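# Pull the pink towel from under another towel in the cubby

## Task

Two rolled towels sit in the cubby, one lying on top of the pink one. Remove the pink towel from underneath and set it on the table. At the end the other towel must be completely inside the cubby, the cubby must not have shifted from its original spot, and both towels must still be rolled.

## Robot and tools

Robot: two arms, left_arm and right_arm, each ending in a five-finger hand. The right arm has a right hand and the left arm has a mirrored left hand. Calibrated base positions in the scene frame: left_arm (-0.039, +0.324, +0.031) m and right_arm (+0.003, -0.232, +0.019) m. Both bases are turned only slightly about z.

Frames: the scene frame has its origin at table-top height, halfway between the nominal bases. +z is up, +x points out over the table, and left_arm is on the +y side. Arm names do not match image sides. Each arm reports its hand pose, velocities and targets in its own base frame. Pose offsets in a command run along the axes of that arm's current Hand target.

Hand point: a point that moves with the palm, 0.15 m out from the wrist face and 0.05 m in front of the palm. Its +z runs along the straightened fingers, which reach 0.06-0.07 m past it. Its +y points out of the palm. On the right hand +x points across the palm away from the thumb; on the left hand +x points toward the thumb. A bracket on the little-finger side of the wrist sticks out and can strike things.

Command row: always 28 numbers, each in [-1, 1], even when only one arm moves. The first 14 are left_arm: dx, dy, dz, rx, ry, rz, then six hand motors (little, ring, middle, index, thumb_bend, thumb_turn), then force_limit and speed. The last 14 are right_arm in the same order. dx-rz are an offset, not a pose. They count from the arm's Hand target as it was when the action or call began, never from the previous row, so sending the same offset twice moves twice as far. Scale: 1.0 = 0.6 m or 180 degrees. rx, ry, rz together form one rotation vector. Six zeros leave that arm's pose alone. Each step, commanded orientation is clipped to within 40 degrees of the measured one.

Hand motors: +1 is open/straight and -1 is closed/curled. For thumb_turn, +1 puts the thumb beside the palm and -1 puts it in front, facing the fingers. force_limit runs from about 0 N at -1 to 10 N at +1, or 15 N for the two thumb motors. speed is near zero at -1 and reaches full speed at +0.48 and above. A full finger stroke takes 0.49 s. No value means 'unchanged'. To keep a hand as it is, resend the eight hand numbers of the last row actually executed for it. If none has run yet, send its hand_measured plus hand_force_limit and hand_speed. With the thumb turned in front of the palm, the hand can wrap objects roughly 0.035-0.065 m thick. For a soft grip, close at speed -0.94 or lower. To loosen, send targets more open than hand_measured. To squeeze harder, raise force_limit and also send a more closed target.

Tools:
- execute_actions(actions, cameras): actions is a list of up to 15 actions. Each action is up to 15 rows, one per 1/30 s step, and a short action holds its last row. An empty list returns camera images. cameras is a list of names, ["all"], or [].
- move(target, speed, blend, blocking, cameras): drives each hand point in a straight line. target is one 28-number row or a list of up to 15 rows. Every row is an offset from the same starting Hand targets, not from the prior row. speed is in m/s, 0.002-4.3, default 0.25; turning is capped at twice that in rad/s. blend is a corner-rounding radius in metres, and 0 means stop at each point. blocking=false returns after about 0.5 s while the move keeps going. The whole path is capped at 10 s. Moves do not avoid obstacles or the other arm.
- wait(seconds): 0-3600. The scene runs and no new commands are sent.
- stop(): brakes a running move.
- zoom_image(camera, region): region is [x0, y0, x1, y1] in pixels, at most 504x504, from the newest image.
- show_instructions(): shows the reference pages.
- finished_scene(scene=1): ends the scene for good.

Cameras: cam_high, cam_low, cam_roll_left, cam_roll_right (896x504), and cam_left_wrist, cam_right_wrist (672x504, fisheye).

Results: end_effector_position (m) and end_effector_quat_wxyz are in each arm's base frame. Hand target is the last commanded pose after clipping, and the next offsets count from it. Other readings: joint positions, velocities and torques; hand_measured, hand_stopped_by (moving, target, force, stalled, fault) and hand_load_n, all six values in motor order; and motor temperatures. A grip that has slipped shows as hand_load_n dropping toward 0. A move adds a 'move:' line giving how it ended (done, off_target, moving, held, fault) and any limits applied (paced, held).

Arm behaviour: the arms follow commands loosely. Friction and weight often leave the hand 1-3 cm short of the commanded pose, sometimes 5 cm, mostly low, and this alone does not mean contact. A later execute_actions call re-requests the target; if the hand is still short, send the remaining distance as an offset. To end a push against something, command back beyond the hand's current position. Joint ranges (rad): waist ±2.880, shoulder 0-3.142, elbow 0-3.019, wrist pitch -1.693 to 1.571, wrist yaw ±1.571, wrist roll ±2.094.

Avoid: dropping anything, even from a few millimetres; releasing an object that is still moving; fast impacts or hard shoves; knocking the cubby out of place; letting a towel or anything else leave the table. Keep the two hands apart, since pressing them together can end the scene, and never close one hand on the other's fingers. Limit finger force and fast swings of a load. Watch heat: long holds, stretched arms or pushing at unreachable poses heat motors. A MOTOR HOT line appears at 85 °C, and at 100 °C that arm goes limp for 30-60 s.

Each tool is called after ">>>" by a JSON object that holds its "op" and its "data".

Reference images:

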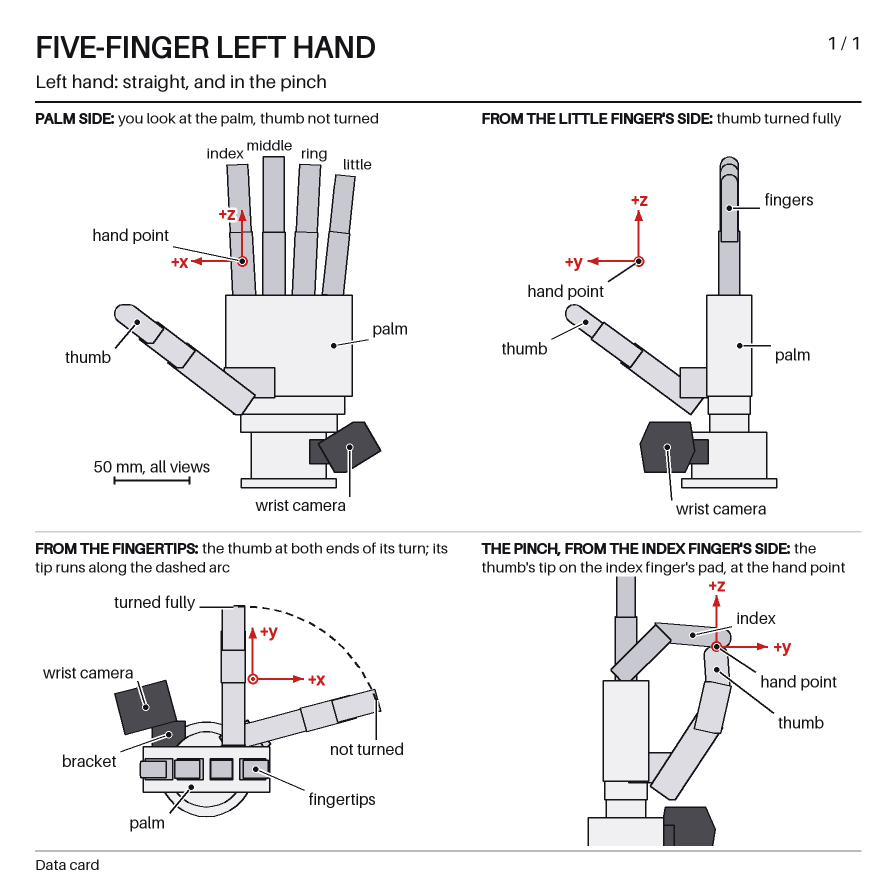

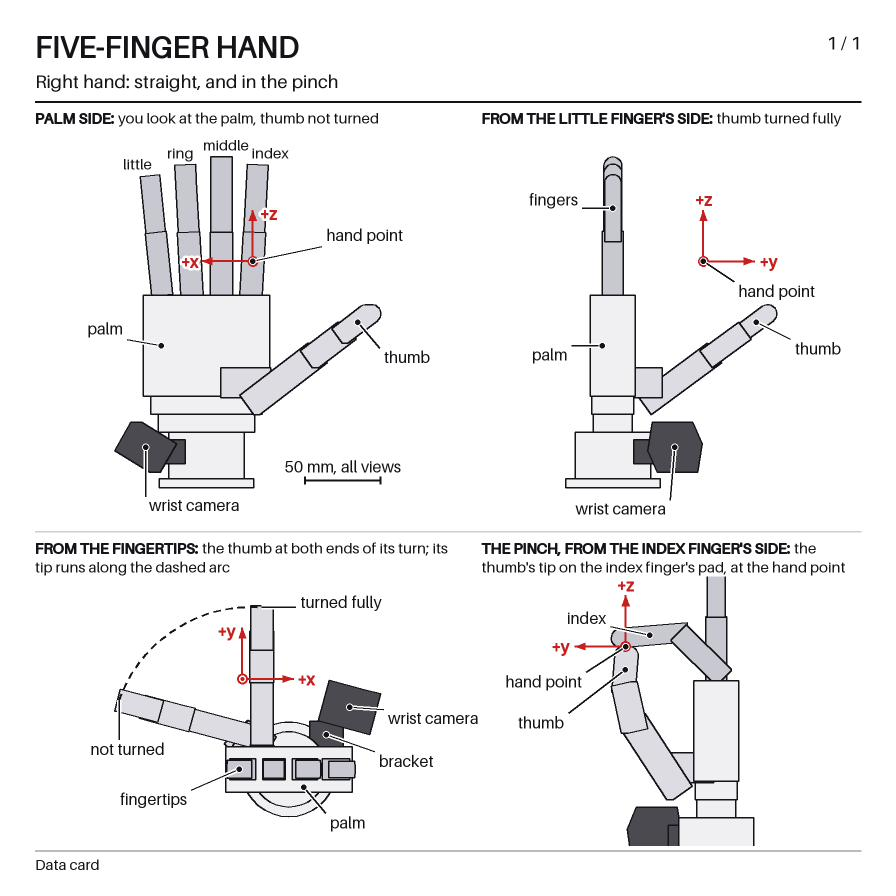

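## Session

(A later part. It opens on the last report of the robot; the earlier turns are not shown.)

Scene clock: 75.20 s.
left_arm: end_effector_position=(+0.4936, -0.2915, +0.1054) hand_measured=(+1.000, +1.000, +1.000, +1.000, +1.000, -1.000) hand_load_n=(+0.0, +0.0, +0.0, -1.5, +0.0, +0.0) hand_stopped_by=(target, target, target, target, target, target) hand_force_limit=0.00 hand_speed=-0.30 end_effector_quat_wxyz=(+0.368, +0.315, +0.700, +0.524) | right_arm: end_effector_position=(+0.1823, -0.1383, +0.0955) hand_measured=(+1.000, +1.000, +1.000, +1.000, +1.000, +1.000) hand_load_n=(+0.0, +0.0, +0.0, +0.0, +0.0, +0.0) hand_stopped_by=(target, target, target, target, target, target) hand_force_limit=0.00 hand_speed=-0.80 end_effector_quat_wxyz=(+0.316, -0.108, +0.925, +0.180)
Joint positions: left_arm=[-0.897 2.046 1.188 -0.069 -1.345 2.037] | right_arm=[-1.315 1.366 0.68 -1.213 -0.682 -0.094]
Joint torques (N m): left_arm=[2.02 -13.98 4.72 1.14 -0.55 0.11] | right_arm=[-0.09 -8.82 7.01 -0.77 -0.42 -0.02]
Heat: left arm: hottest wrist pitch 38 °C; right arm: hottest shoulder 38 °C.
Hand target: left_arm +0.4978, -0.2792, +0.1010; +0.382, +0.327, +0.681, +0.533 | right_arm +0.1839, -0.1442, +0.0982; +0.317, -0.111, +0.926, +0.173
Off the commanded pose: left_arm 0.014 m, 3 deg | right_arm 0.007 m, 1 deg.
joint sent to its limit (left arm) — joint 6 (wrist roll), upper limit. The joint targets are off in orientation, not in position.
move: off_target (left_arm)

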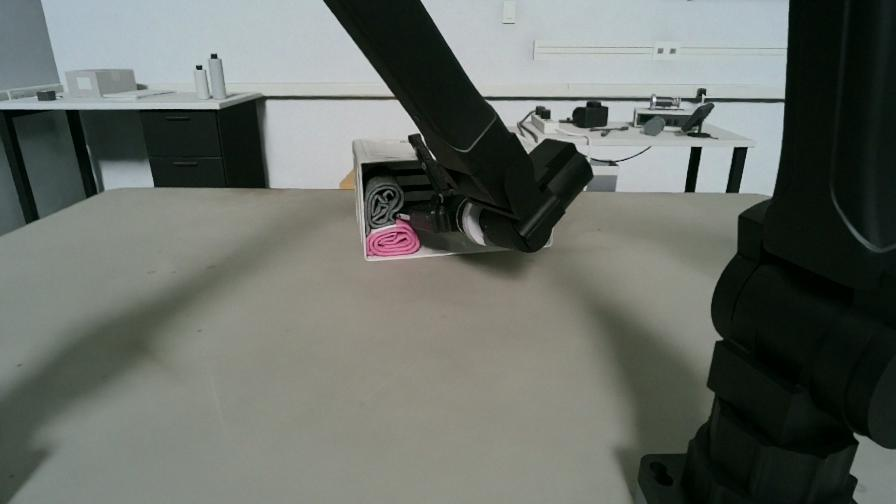

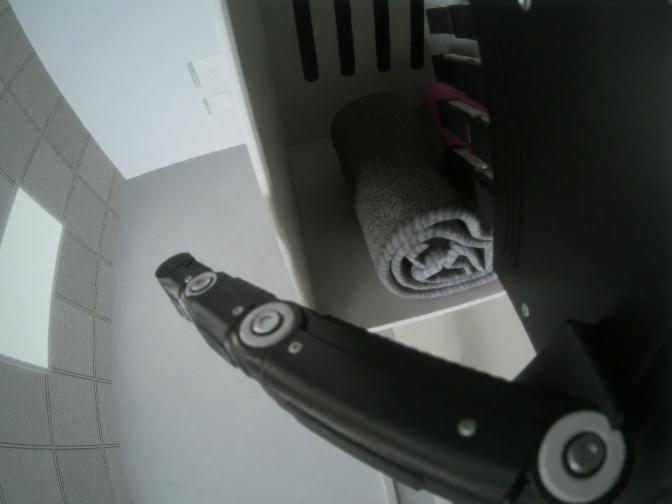

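>>> {"op": "move", "data": {"target": [0.027,0.006,0.008,0,0,0,1,1,1,1,1,-1,0,-0.3,0,0,0,0,0,0,1,1,1,1,1,1,0,-0.8], "speed": 0.03, "cameras": ["cam_roll_left","cam_left_wrist"]}}

>>> {"op": "zoom_image", "data": {"camera": "cam_roll_left", "region": [340, 130, 520, 280]}}

>>> {"op": "zoom_image", "data": {"camera": "cam_left_wrist", "region": [300, 50, 520, 350]}}

Scene clock: 78.43 s.
left_arm: end_effector_position=(+0.4902, -0.2747, +0.1035) hand_measured=(+1.000, +1.000, +1.000, +1.000, +1.000, -1.000) hand_load_n=(+0.0, +0.0, +0.0, -2.0, +0.0, +0.0) hand_stopped_by=(target, target, target, target, target, target) hand_force_limit=0.00 hand_speed=-0.30 end_effector_quat_wxyz=(+0.362, +0.313, +0.703, +0.527) | right_arm: end_effector_position=(+0.1823, -0.1383, +0.0955) hand_measured=(+1.000, +1.000, +1.000, +1.000, +1.000, +1.000) hand_load_n=(+0.0, +0.0, +0.0, +0.0, +0.0, +0.0) hand_stopped_by=(target, target, target, target, target, target) hand_force_limit=0.00 hand_speed=-0.80 end_effector_quat_wxyz=(+0.316, -0.108, +0.925, +0.180)
Joint positions: left_arm=[-0.882 2.027 1.145 -0.049 -1.341 2.04] | right_arm=[-1.315 1.366 0.68 -1.213 -0.682 -0.094]
Joint torques (N m): left_arm=[1.73 -14.1 4.44 1.14 -0.39 0.09] | right_arm=[-0.09 -8.7 7.05 -0.75 -0.43 0]
Heat: left arm: hottest shoulder 38 °C; right arm: hottest shoulder 38 °C.
Hand target: left_arm +0.4941, -0.2622, +0.1011; +0.382, +0.326, +0.681, +0.533 | right_arm +0.1839, -0.1442, +0.0982; +0.317, -0.111, +0.926, +0.173
Off the commanded pose: left_arm 0.013 m, 4 deg | right_arm 0.007 m, 1 deg.
joint sent to its limit (left arm) — joint 6 (wrist roll), upper limit. The joint targets are off in orientation, not in position.
move: off_target (left_arm)

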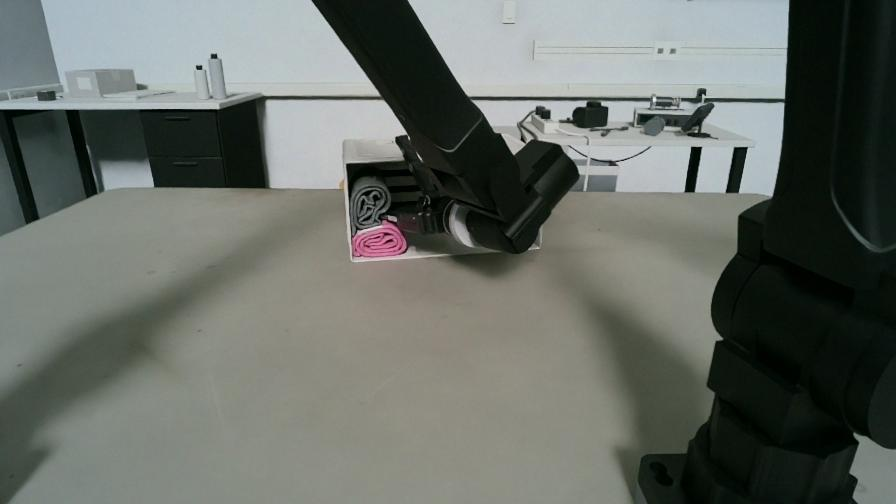

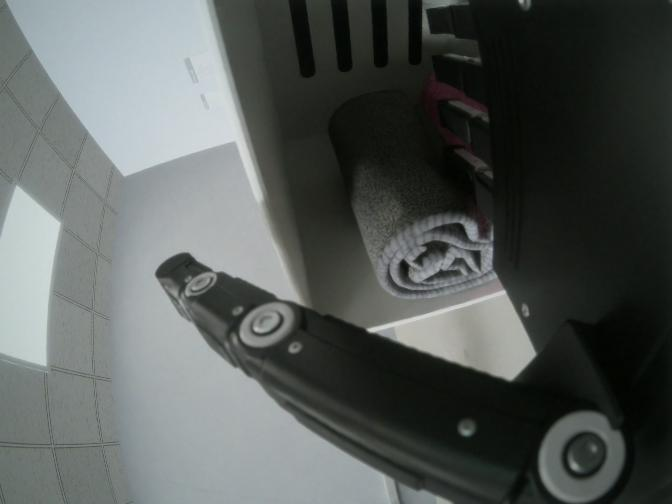

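Scaled by 2.800 from the camera's image (finer frame: 1280x720).

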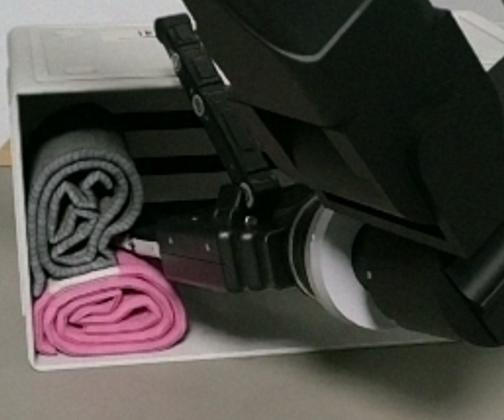

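Scaled by 1.680 from the camera's image (finer frame: 960x720).

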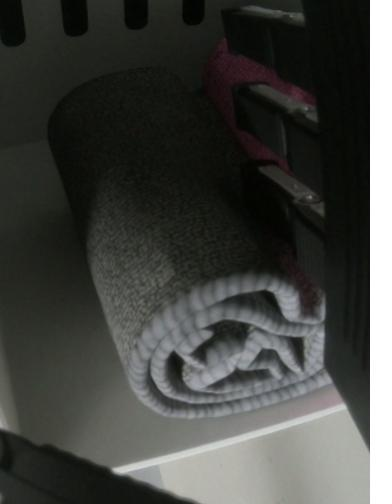

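>>> {"op": "move", "data": {"target": [[-0.0638,-0.0133,-0.0142,0,0,0,1,1,1,1,1,-1,0,-0.3,0,0,0,0,0,0,1,1,1,1,1,1,0,-0.8],[-0.0155,-0.0178,-0.2263,0,0,0,1,1,1,1,1,-1,0,-0.3,0,0,0,0,0,0,1,1,1,1,1,1,0,-0.8]], "speed": [0.03, 0.08], "cameras": ["all"]}}

>>> {"op": "zoom_image", "data": {"camera": "cam_roll_left", "region": [340, 130, 520, 280]}}

>>> {"op": "zoom_image", "data": {"camera": "cam_left_wrist", "region": [250, 50, 520, 350]}}

Scene clock: 87.30 s.
left_arm: end_effector_position=(+0.3772, -0.3287, +0.1114) hand_measured=(+1.000, +1.000, +1.000, +1.000, +1.000, -1.000) hand_load_n=(+0.0, +0.0, +0.0, +0.0, +0.0, +0.0) hand_stopped_by=(target, target, target, target, target, target) hand_force_limit=0.00 hand_speed=-0.30 end_effector_quat_wxyz=(+0.378, +0.332, +0.678, +0.536) | right_arm: end_effector_position=(+0.1823, -0.1383, +0.0955) hand_measured=(+1.000, +1.000, +1.000, +1.000, +1.000, +1.000) hand_load_n=(+0.0, -0.5, +0.0, +0.0, +0.0, +0.0) hand_stopped_by=(target, target, target, target, target, target) hand_force_limit=0.00 hand_speed=-0.80 end_effector_quat_wxyz=(+0.316, -0.108, +0.925, +0.180)
Joint positions: left_arm=[-1.122 2.089 1.295 -1.134 -1.422 1.051] | right_arm=[-1.315 1.366 0.68 -1.213 -0.682 -0.094]
Joint torques (N m): left_arm=[-0.03 -12.98 7.68 -0.65 -0.75 -0.01] | right_arm=[-0.09 -8.7 7.01 -0.8 -0.42 -0.01]
Heat: left arm: hottest shoulder 38 °C; right arm: hottest shoulder 38 °C.
Hand target: left_arm +0.3804, -0.3371, +0.1113; +0.383, +0.326, +0.681, +0.533 | right_arm +0.1839, -0.1442, +0.0982; +0.317, -0.111, +0.926, +0.173
Off the commanded pose: left_arm 0.009 m, 1 deg | right_arm 0.007 m, 1 deg.
move: done

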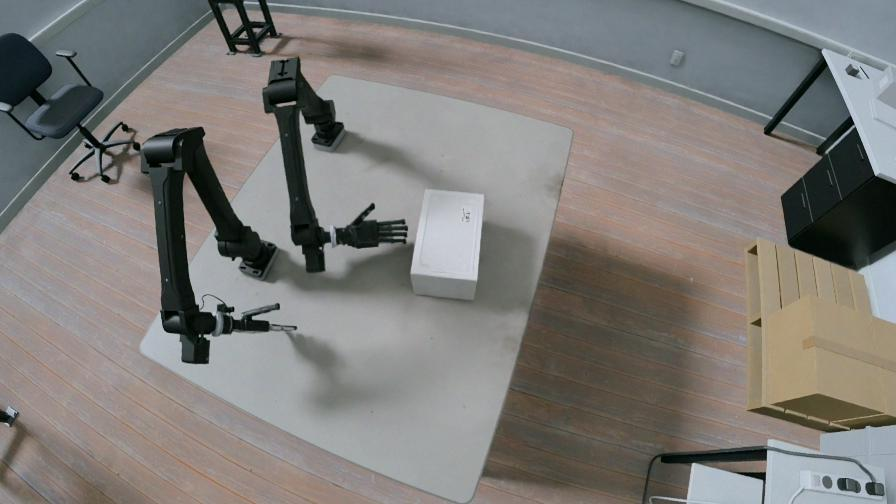

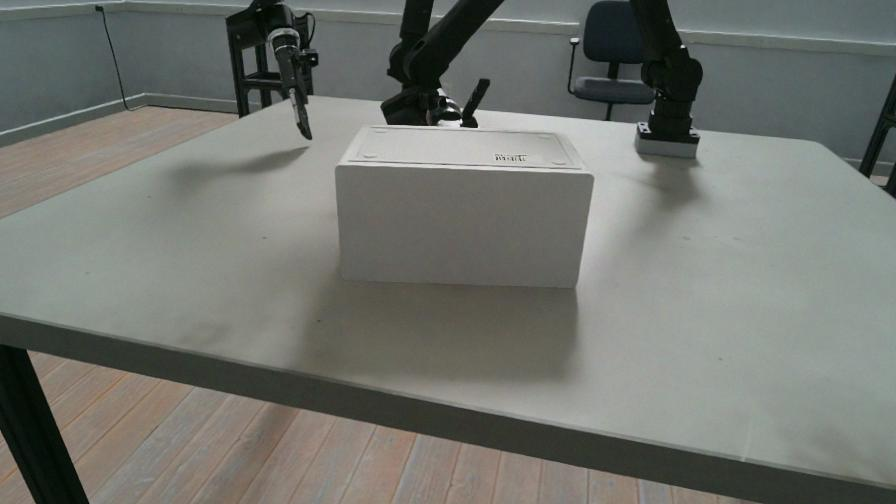

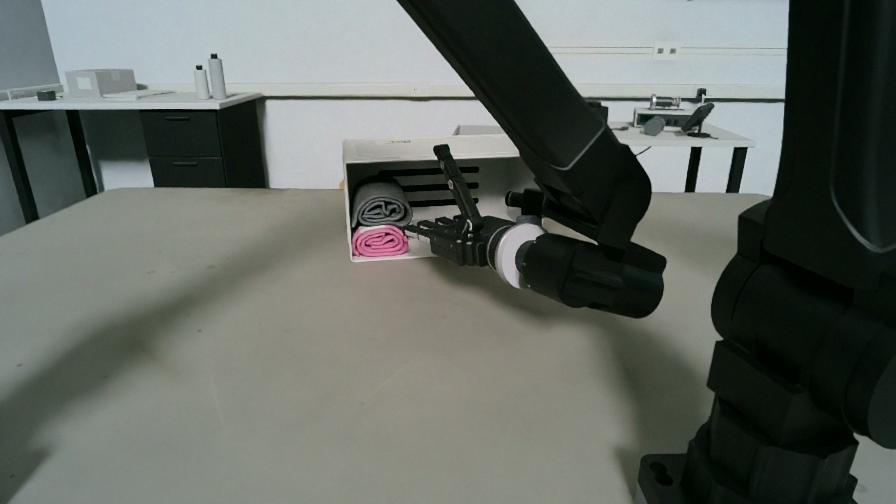

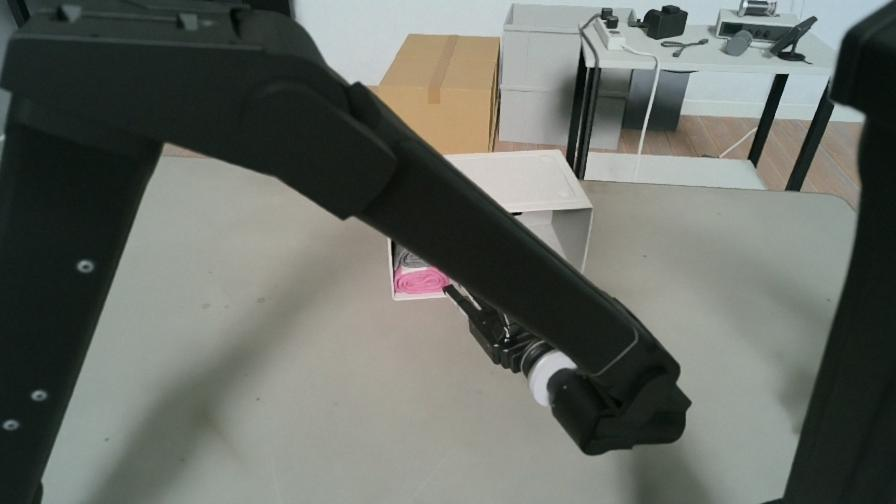

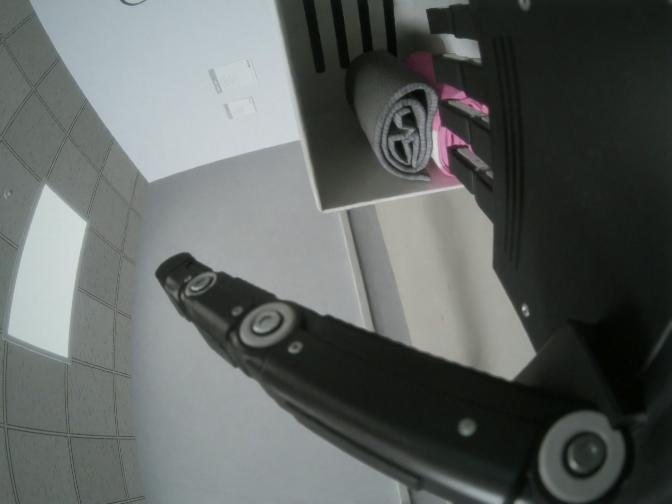

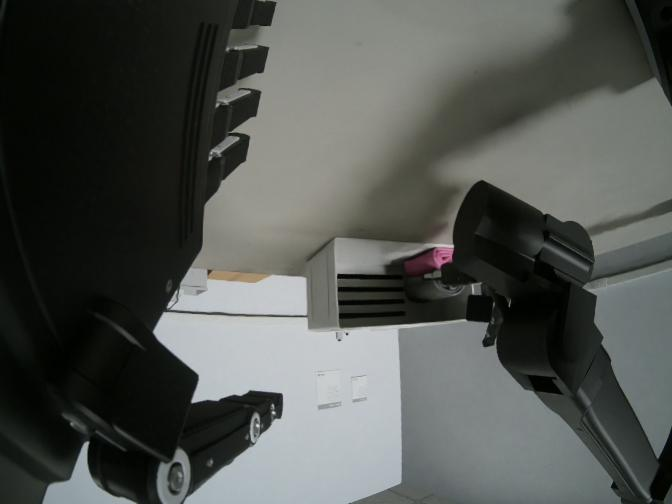

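Scaled by 2.800 from the camera's image (finer frame: 1280x720).

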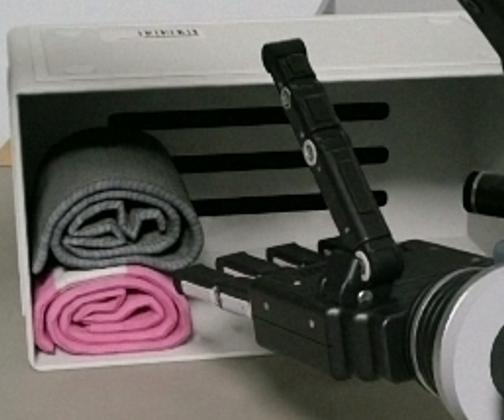

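Scaled by 1.680 from the camera's image (finer frame: 960x720).

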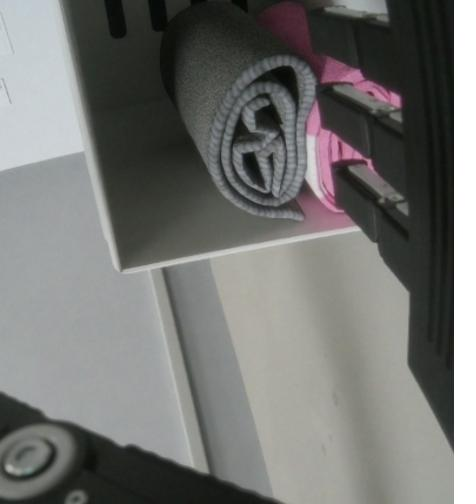

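>>> {"op": "move", "data": {"target": [[-0.0437,0.1672,-0.184,0.0278,-0.0858,-0.4363,1,1,1,1,1,-1,0,-0.3,0,0,0,0,0,0,1,1,1,1,1,1,0,-0.8],[-0.0437,0.1672,-0.184,0.1097,-0.056,-0.9317,1,1,1,1,1,-1,0,-0.3,0,0,0,0,0,0,1,1,1,1,1,1,0,-0.8]], "speed": 0.25, "blend": 0.05, "cameras": ["all"]}}

>>> {"op": "zoom_image", "data": {"camera": "cam_roll_left", "region": [340, 130, 520, 280]}}

>>> {"op": "zoom_image", "data": {"camera": "cam_roll_right", "region": [370, 130, 610, 310]}}

Scene clock: 96.57 s.
left_arm: end_effector_position=(+0.3055, -0.3876, +0.2227) hand_measured=(+1.000, +1.000, +1.000, +1.000, +1.000, -1.000) hand_load_n=(+0.0, +0.0, +0.0, +0.0, +0.0, +0.5) hand_stopped_by=(target, target, target, target, target, target) hand_force_limit=0.00 hand_speed=-0.30 end_effector_quat_wxyz=(+0.565, -0.556, +0.439, -0.423) | right_arm: end_effector_position=(+0.1823, -0.1383, +0.0955) hand_measured=(+1.000, +1.000, +1.000, +1.000, +1.000, +1.000) hand_load_n=(+0.0, +0.0, +0.0, +0.0, +0.0, +0.0) hand_stopped_by=(target, target, target, target, target, target) hand_force_limit=0.00 hand_speed=-0.80 end_effector_quat_wxyz=(+0.316, -0.108, +0.925, +0.180)
Joint positions: left_arm=[-1.306 1.416 0.89 -0.026 -1.564 -0.526] | right_arm=[-1.315 1.366 0.68 -1.213 -0.682 -0.094]
Joint torques (N m): left_arm=[-0.56 -9.17 7.47 1.11 -0.54 -0.04] | right_arm=[-0.09 -8.82 6.98 -0.7 -0.42 0]
Heat: left arm: hottest shoulder 38 °C; right arm: hottest shoulder 38 °C.
Hand target: left_arm +0.3012, -0.3899, +0.2292; +0.564, -0.565, +0.426, -0.426 | right_arm +0.1839, -0.1442, +0.0982; +0.317, -0.111, +0.926, +0.173
Off the commanded pose: left_arm 0.008 m, 2 deg | right_arm 0.007 m, 1 deg.
joint sent to its limit (left arm) — joint 5 (wrist yaw), lower limit. The joint targets still meet the commanded pose.
move: done

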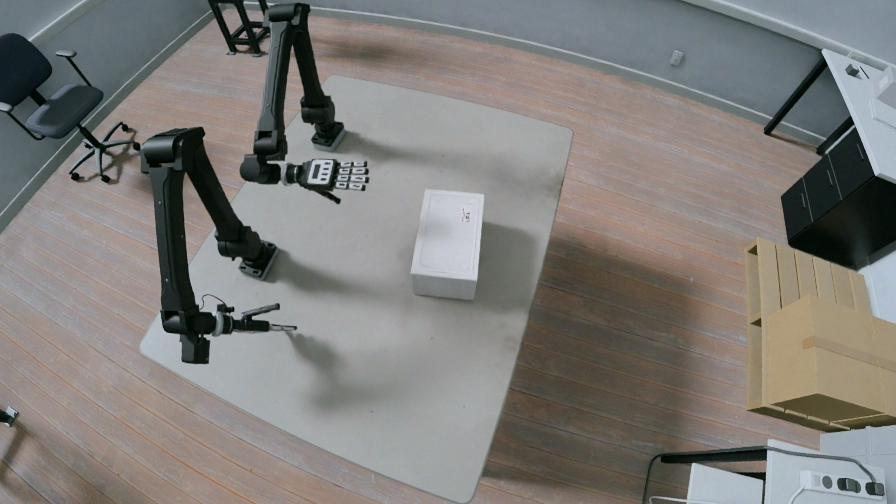

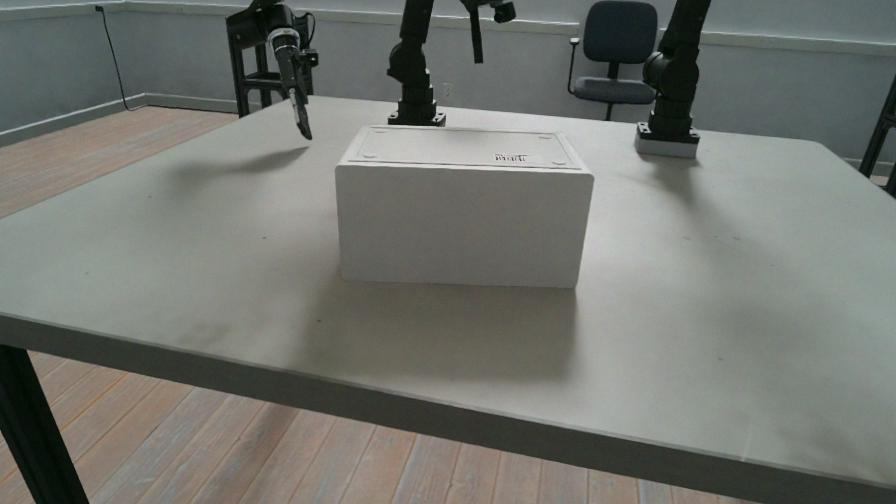

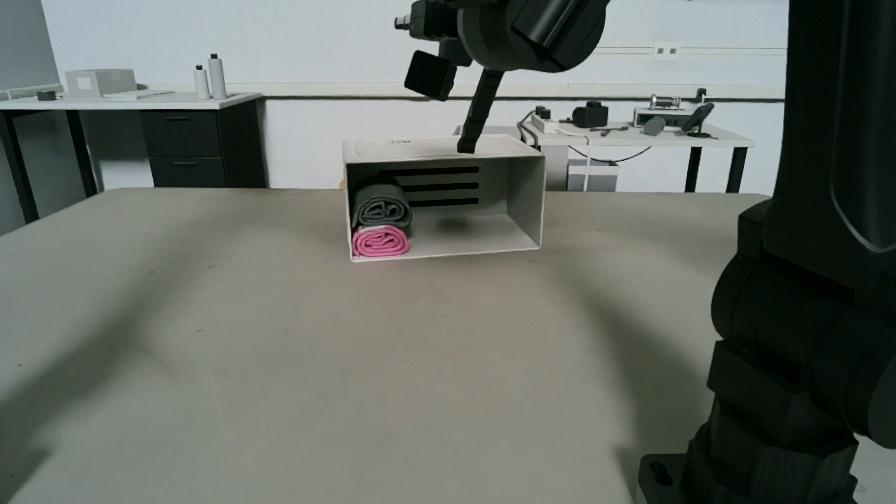

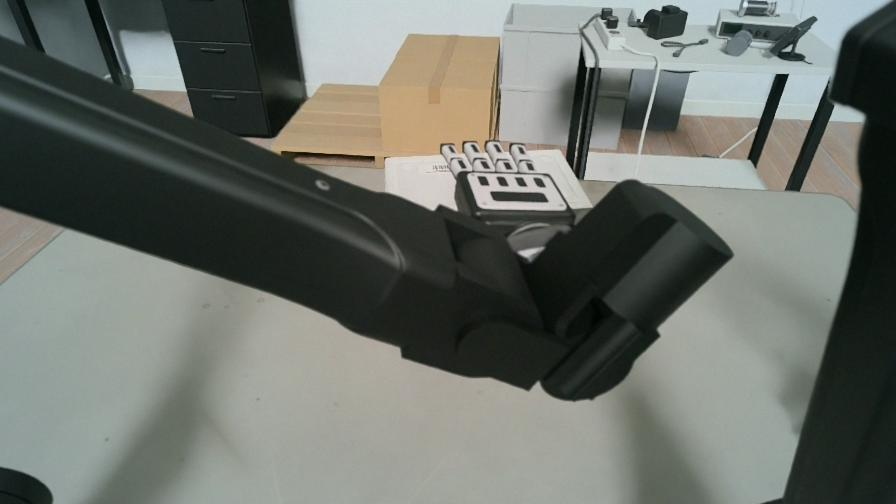

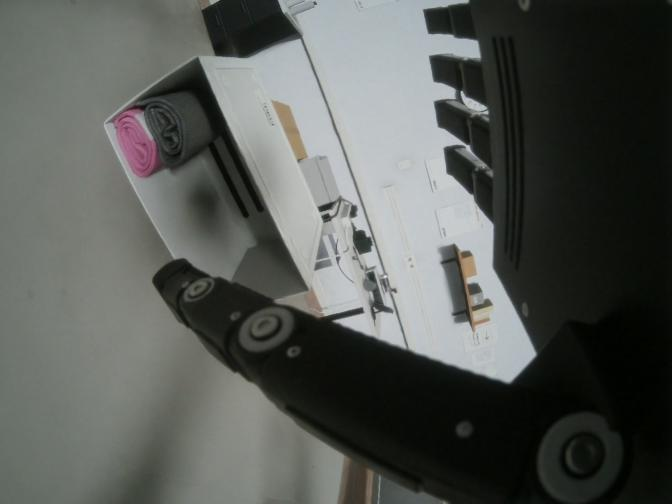

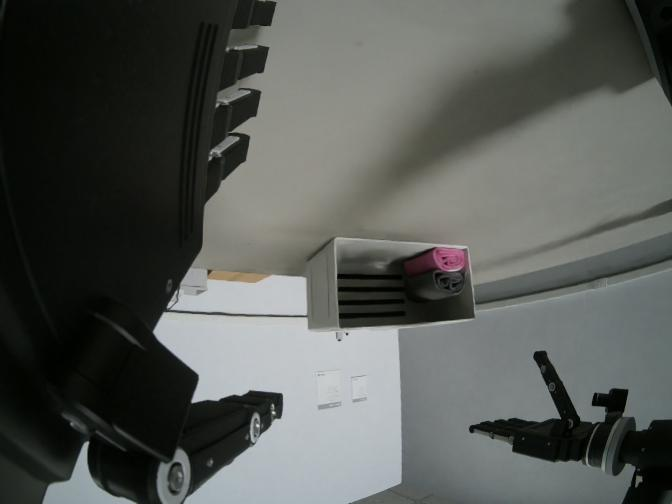

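Scaled by 2.800 from the camera's image (finer frame: 1280x720).

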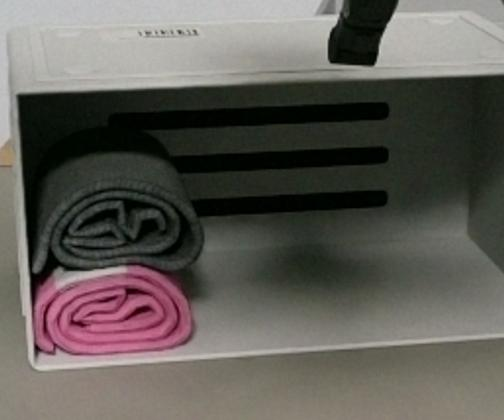

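Scaled by 2.100 from the camera's image (finer frame: 1280x720).

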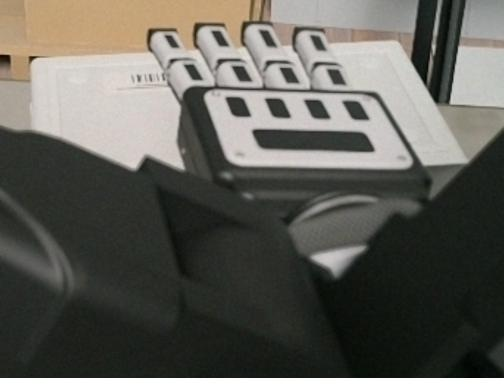

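>>> {"op": "move", "data": {"target": [-0.0398,0.317,0.1367,0,0.0269,0,1,1,1,1,0.1,-1,0,-0.3,0,0,0,0,0,0,1,1,1,1,1,1,0,-0.8], "speed": 0.15, "cameras": ["all"]}}

>>> {"op": "zoom_image", "data": {"camera": "cam_roll_left", "region": [340, 120, 560, 300]}}

>>> {"op": "zoom_image", "data": {"camera": "cam_left_wrist", "region": [100, 0, 520, 350]}}

Scene clock: 100.13 s.
left_arm: end_effector_position=(+0.3711, -0.3473, +0.0401) hand_measured=(+1.000, +1.000, +1.000, +1.000, +0.100, -1.000) hand_load_n=(+0.0, +0.0, +0.0, +0.0, +0.0, +0.0) hand_stopped_by=(target, target, target, target, target, target) hand_force_limit=0.00 hand_speed=-0.30 end_effector_quat_wxyz=(+0.544, -0.547, +0.451, -0.450) | right_arm: end_effector_position=(+0.1823, -0.1383, +0.0955) hand_measured=(+1.000, +1.000, +1.000, +1.000, +1.000, +1.000) hand_load_n=(+0.0, +0.0, +0.0, +0.0, +0.0, +0.0) hand_stopped_by=(target, target, target, target, target, target) hand_force_limit=0.00 hand_speed=-0.80 end_effector_quat_wxyz=(+0.316, -0.108, +0.925, +0.180)
Joint positions: left_arm=[-1.111 1.898 0.626 1.259 -1.3 -0.016] | right_arm=[-1.315 1.366 0.68 -1.213 -0.682 -0.094]
Joint torques (N m): left_arm=[0.67 -9.35 3.15 1.76 0.09 0.18] | right_arm=[-0.09 -8.7 7.08 -0.76 -0.42 0.02]
Heat: left arm: hottest shoulder 38 °C; right arm: hottest shoulder 38 °C.
Hand target: left_arm +0.3734, -0.3444, +0.0388; +0.546, -0.547, +0.449, -0.449 | right_arm +0.1839, -0.1442, +0.0982; +0.317, -0.111, +0.926, +0.173
Off the commanded pose: left_arm 0.004 m, 0 deg | right_arm 0.007 m, 1 deg.
move: done

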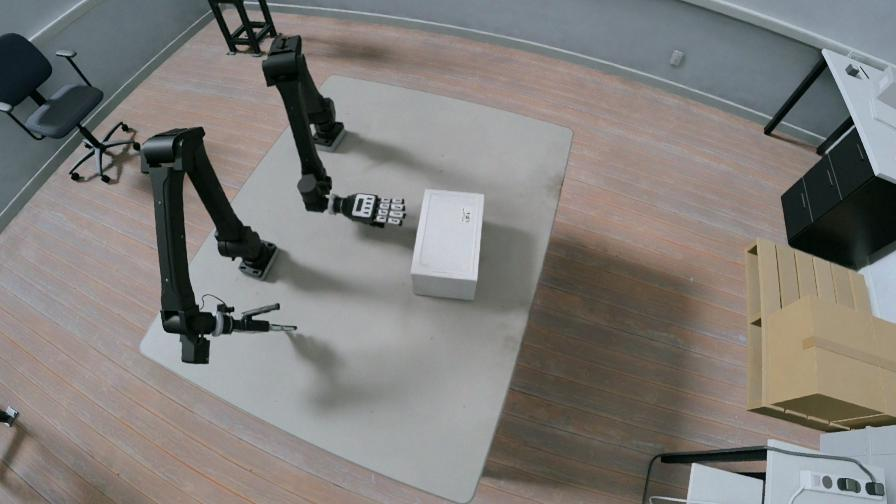

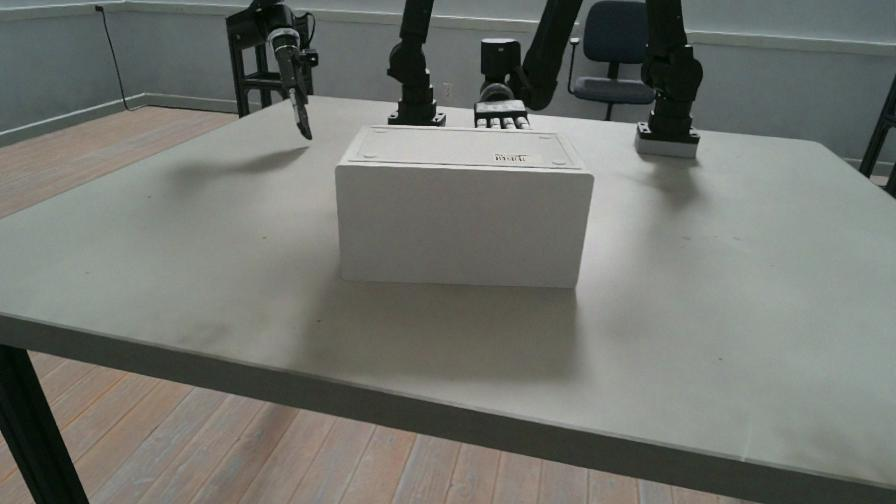

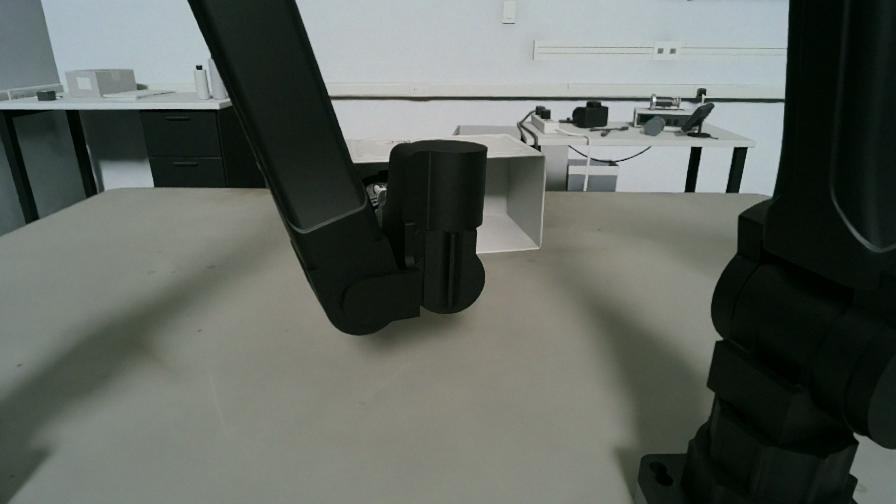

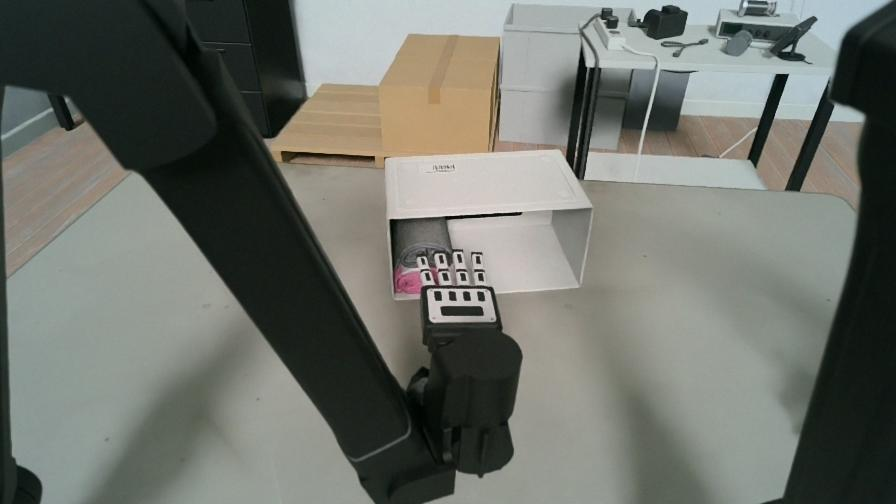

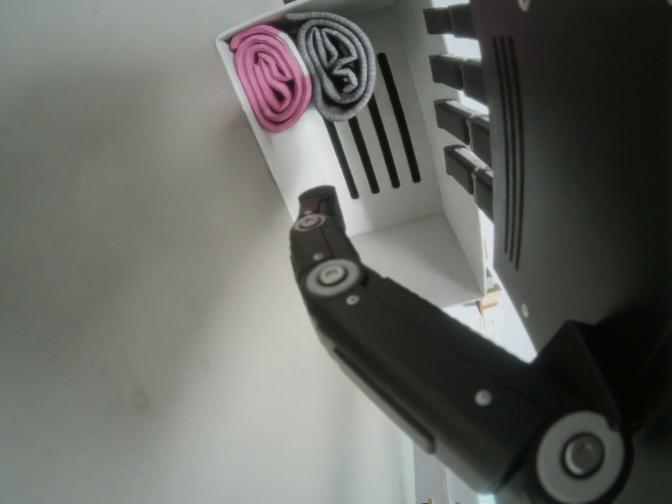

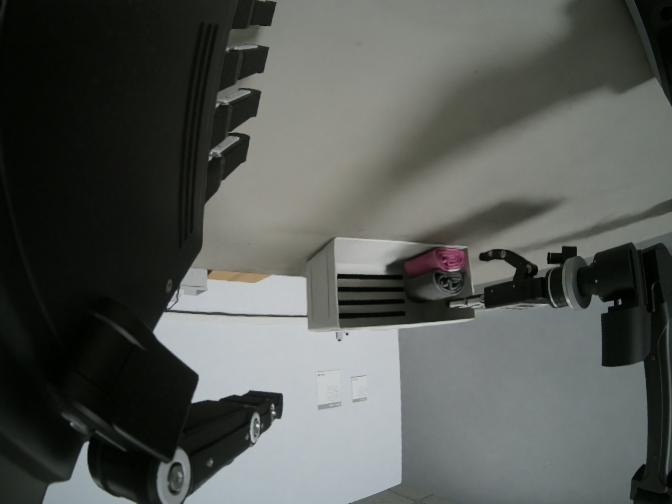

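Scaled by 2.291 from the camera's image (finer frame: 1280x720).

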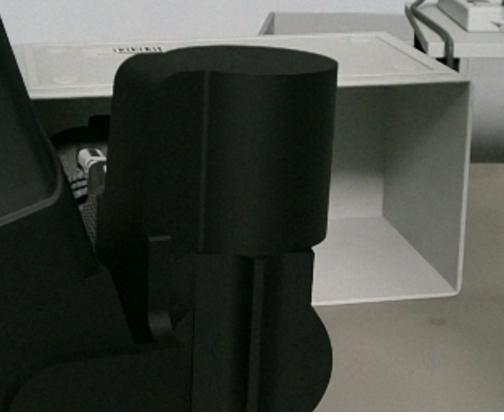

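Scaled by 1.200 from the camera's image (finer frame: 960x720).

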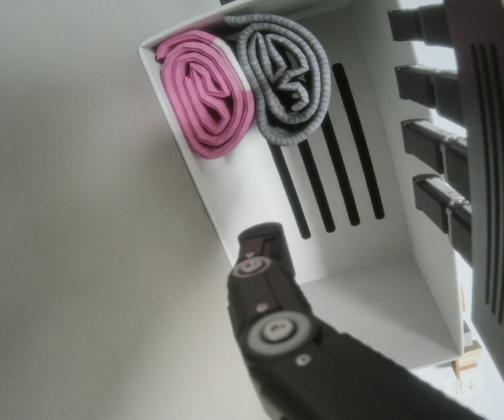

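>>> {"op": "move", "data": {"target": [-0.0333,0.0442,0,0,0,0,1,1,1,1,0.03,-1,0,-0.3,0,0,0,0,0,0,1,1,1,1,1,1,0,-0.8], "speed": 0.08, "cameras": ["cam_high","cam_roll_right","cam_left_wrist"]}}

>>> {"op": "zoom_image", "data": {"camera": "cam_roll_right", "region": [370, 140, 610, 320]}}

>>> {"op": "zoom_image", "data": {"camera": "cam_left_wrist", "region": [180, 0, 520, 280]}}

Scene clock: 102.40 s.
left_arm: end_effector_position=(+0.3663, -0.3300, +0.0138) hand_measured=(+1.000, +1.000, +1.000, +1.000, +0.030, -1.000) hand_load_n=(+0.0, +0.0, +0.0, +0.0, +0.0, +0.0) hand_stopped_by=(target, target, target, target, target, target) hand_force_limit=0.00 hand_speed=-0.30 end_effector_quat_wxyz=(+0.542, -0.546, +0.451, -0.452) | right_arm: end_effector_position=(+0.1823, -0.1383, +0.0955) hand_measured=(+1.000, +1.000, +1.000, +1.000, +1.000, +1.000) hand_load_n=(+0.0, +0.0, +0.0, +0.0, +0.0, +0.0) hand_stopped_by=(target, target, target, target, target, target) hand_force_limit=0.00 hand_speed=-0.80 end_effector_quat_wxyz=(+0.316, -0.108, +0.925, +0.180)
Joint positions: left_arm=[-1.101 1.978 0.585 1.382 -1.286 -0.015] | right_arm=[-1.315 1.366 0.68 -1.213 -0.682 -0.094]
Joint torques (N m): left_arm=[1.03 -9.29 2.06 1.78 0.1 0.17] | right_arm=[-0.26 -8.59 6.95 -0.72 -0.41 -0.01]
Heat: left arm: hottest shoulder 38 °C; right arm: hottest shoulder 38 °C.
Hand target: left_arm +0.3695, -0.3250, +0.0124; +0.546, -0.547, +0.449, -0.449 | right_arm +0.1839, -0.1442, +0.0982; +0.317, -0.111, +0.926, +0.173
Off the commanded pose: left_arm 0.006 m, 1 deg | right_arm 0.007 m, 1 deg.
move: done

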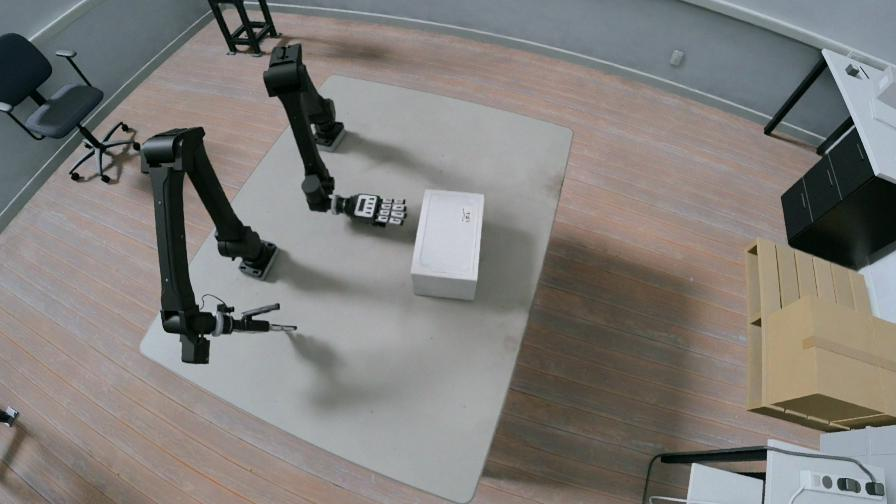

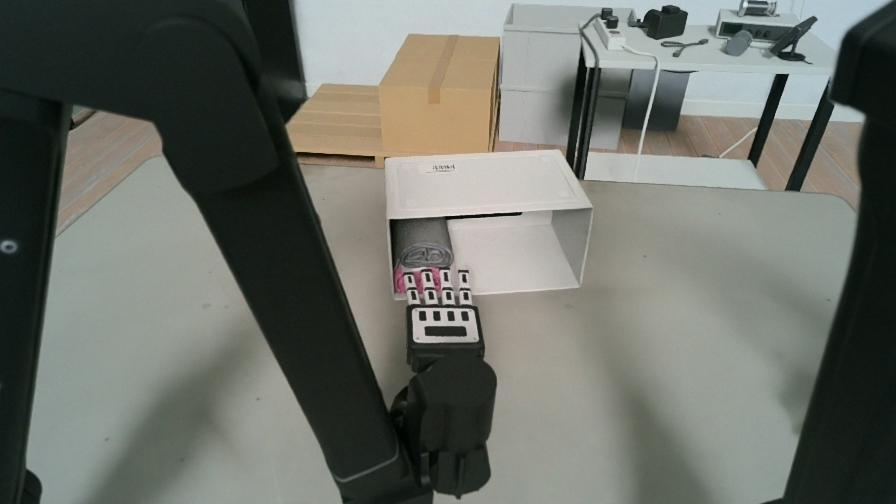

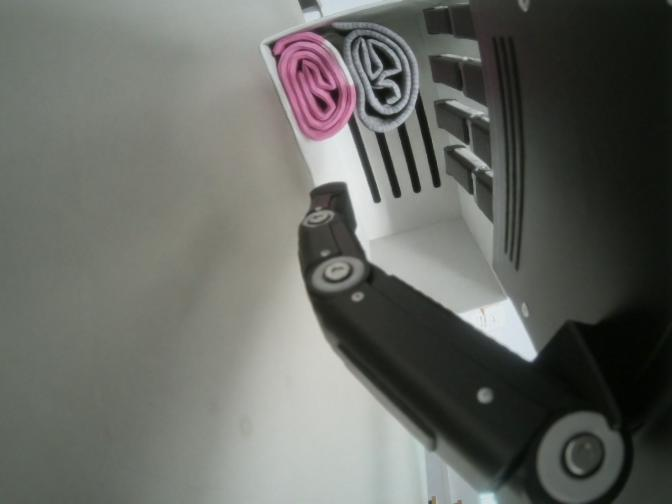

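Scaled by 2.100 from the camera's image (finer frame: 1280x720).

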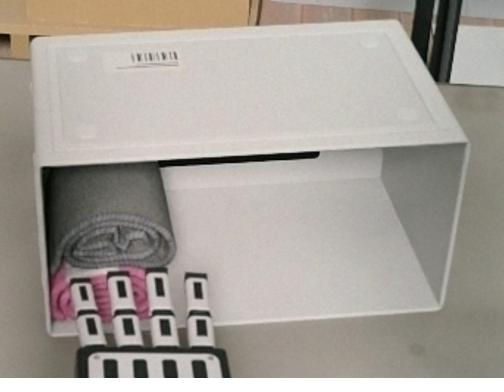

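Scaled by 1.482 from the camera's image (finer frame: 960x720).

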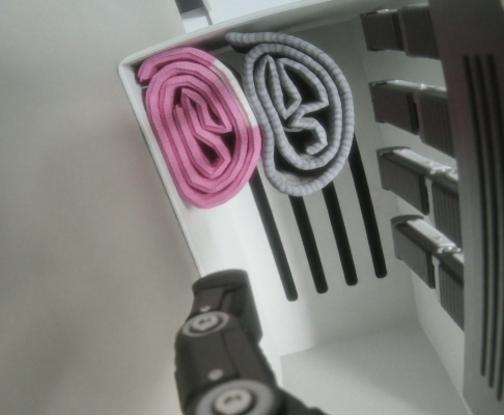

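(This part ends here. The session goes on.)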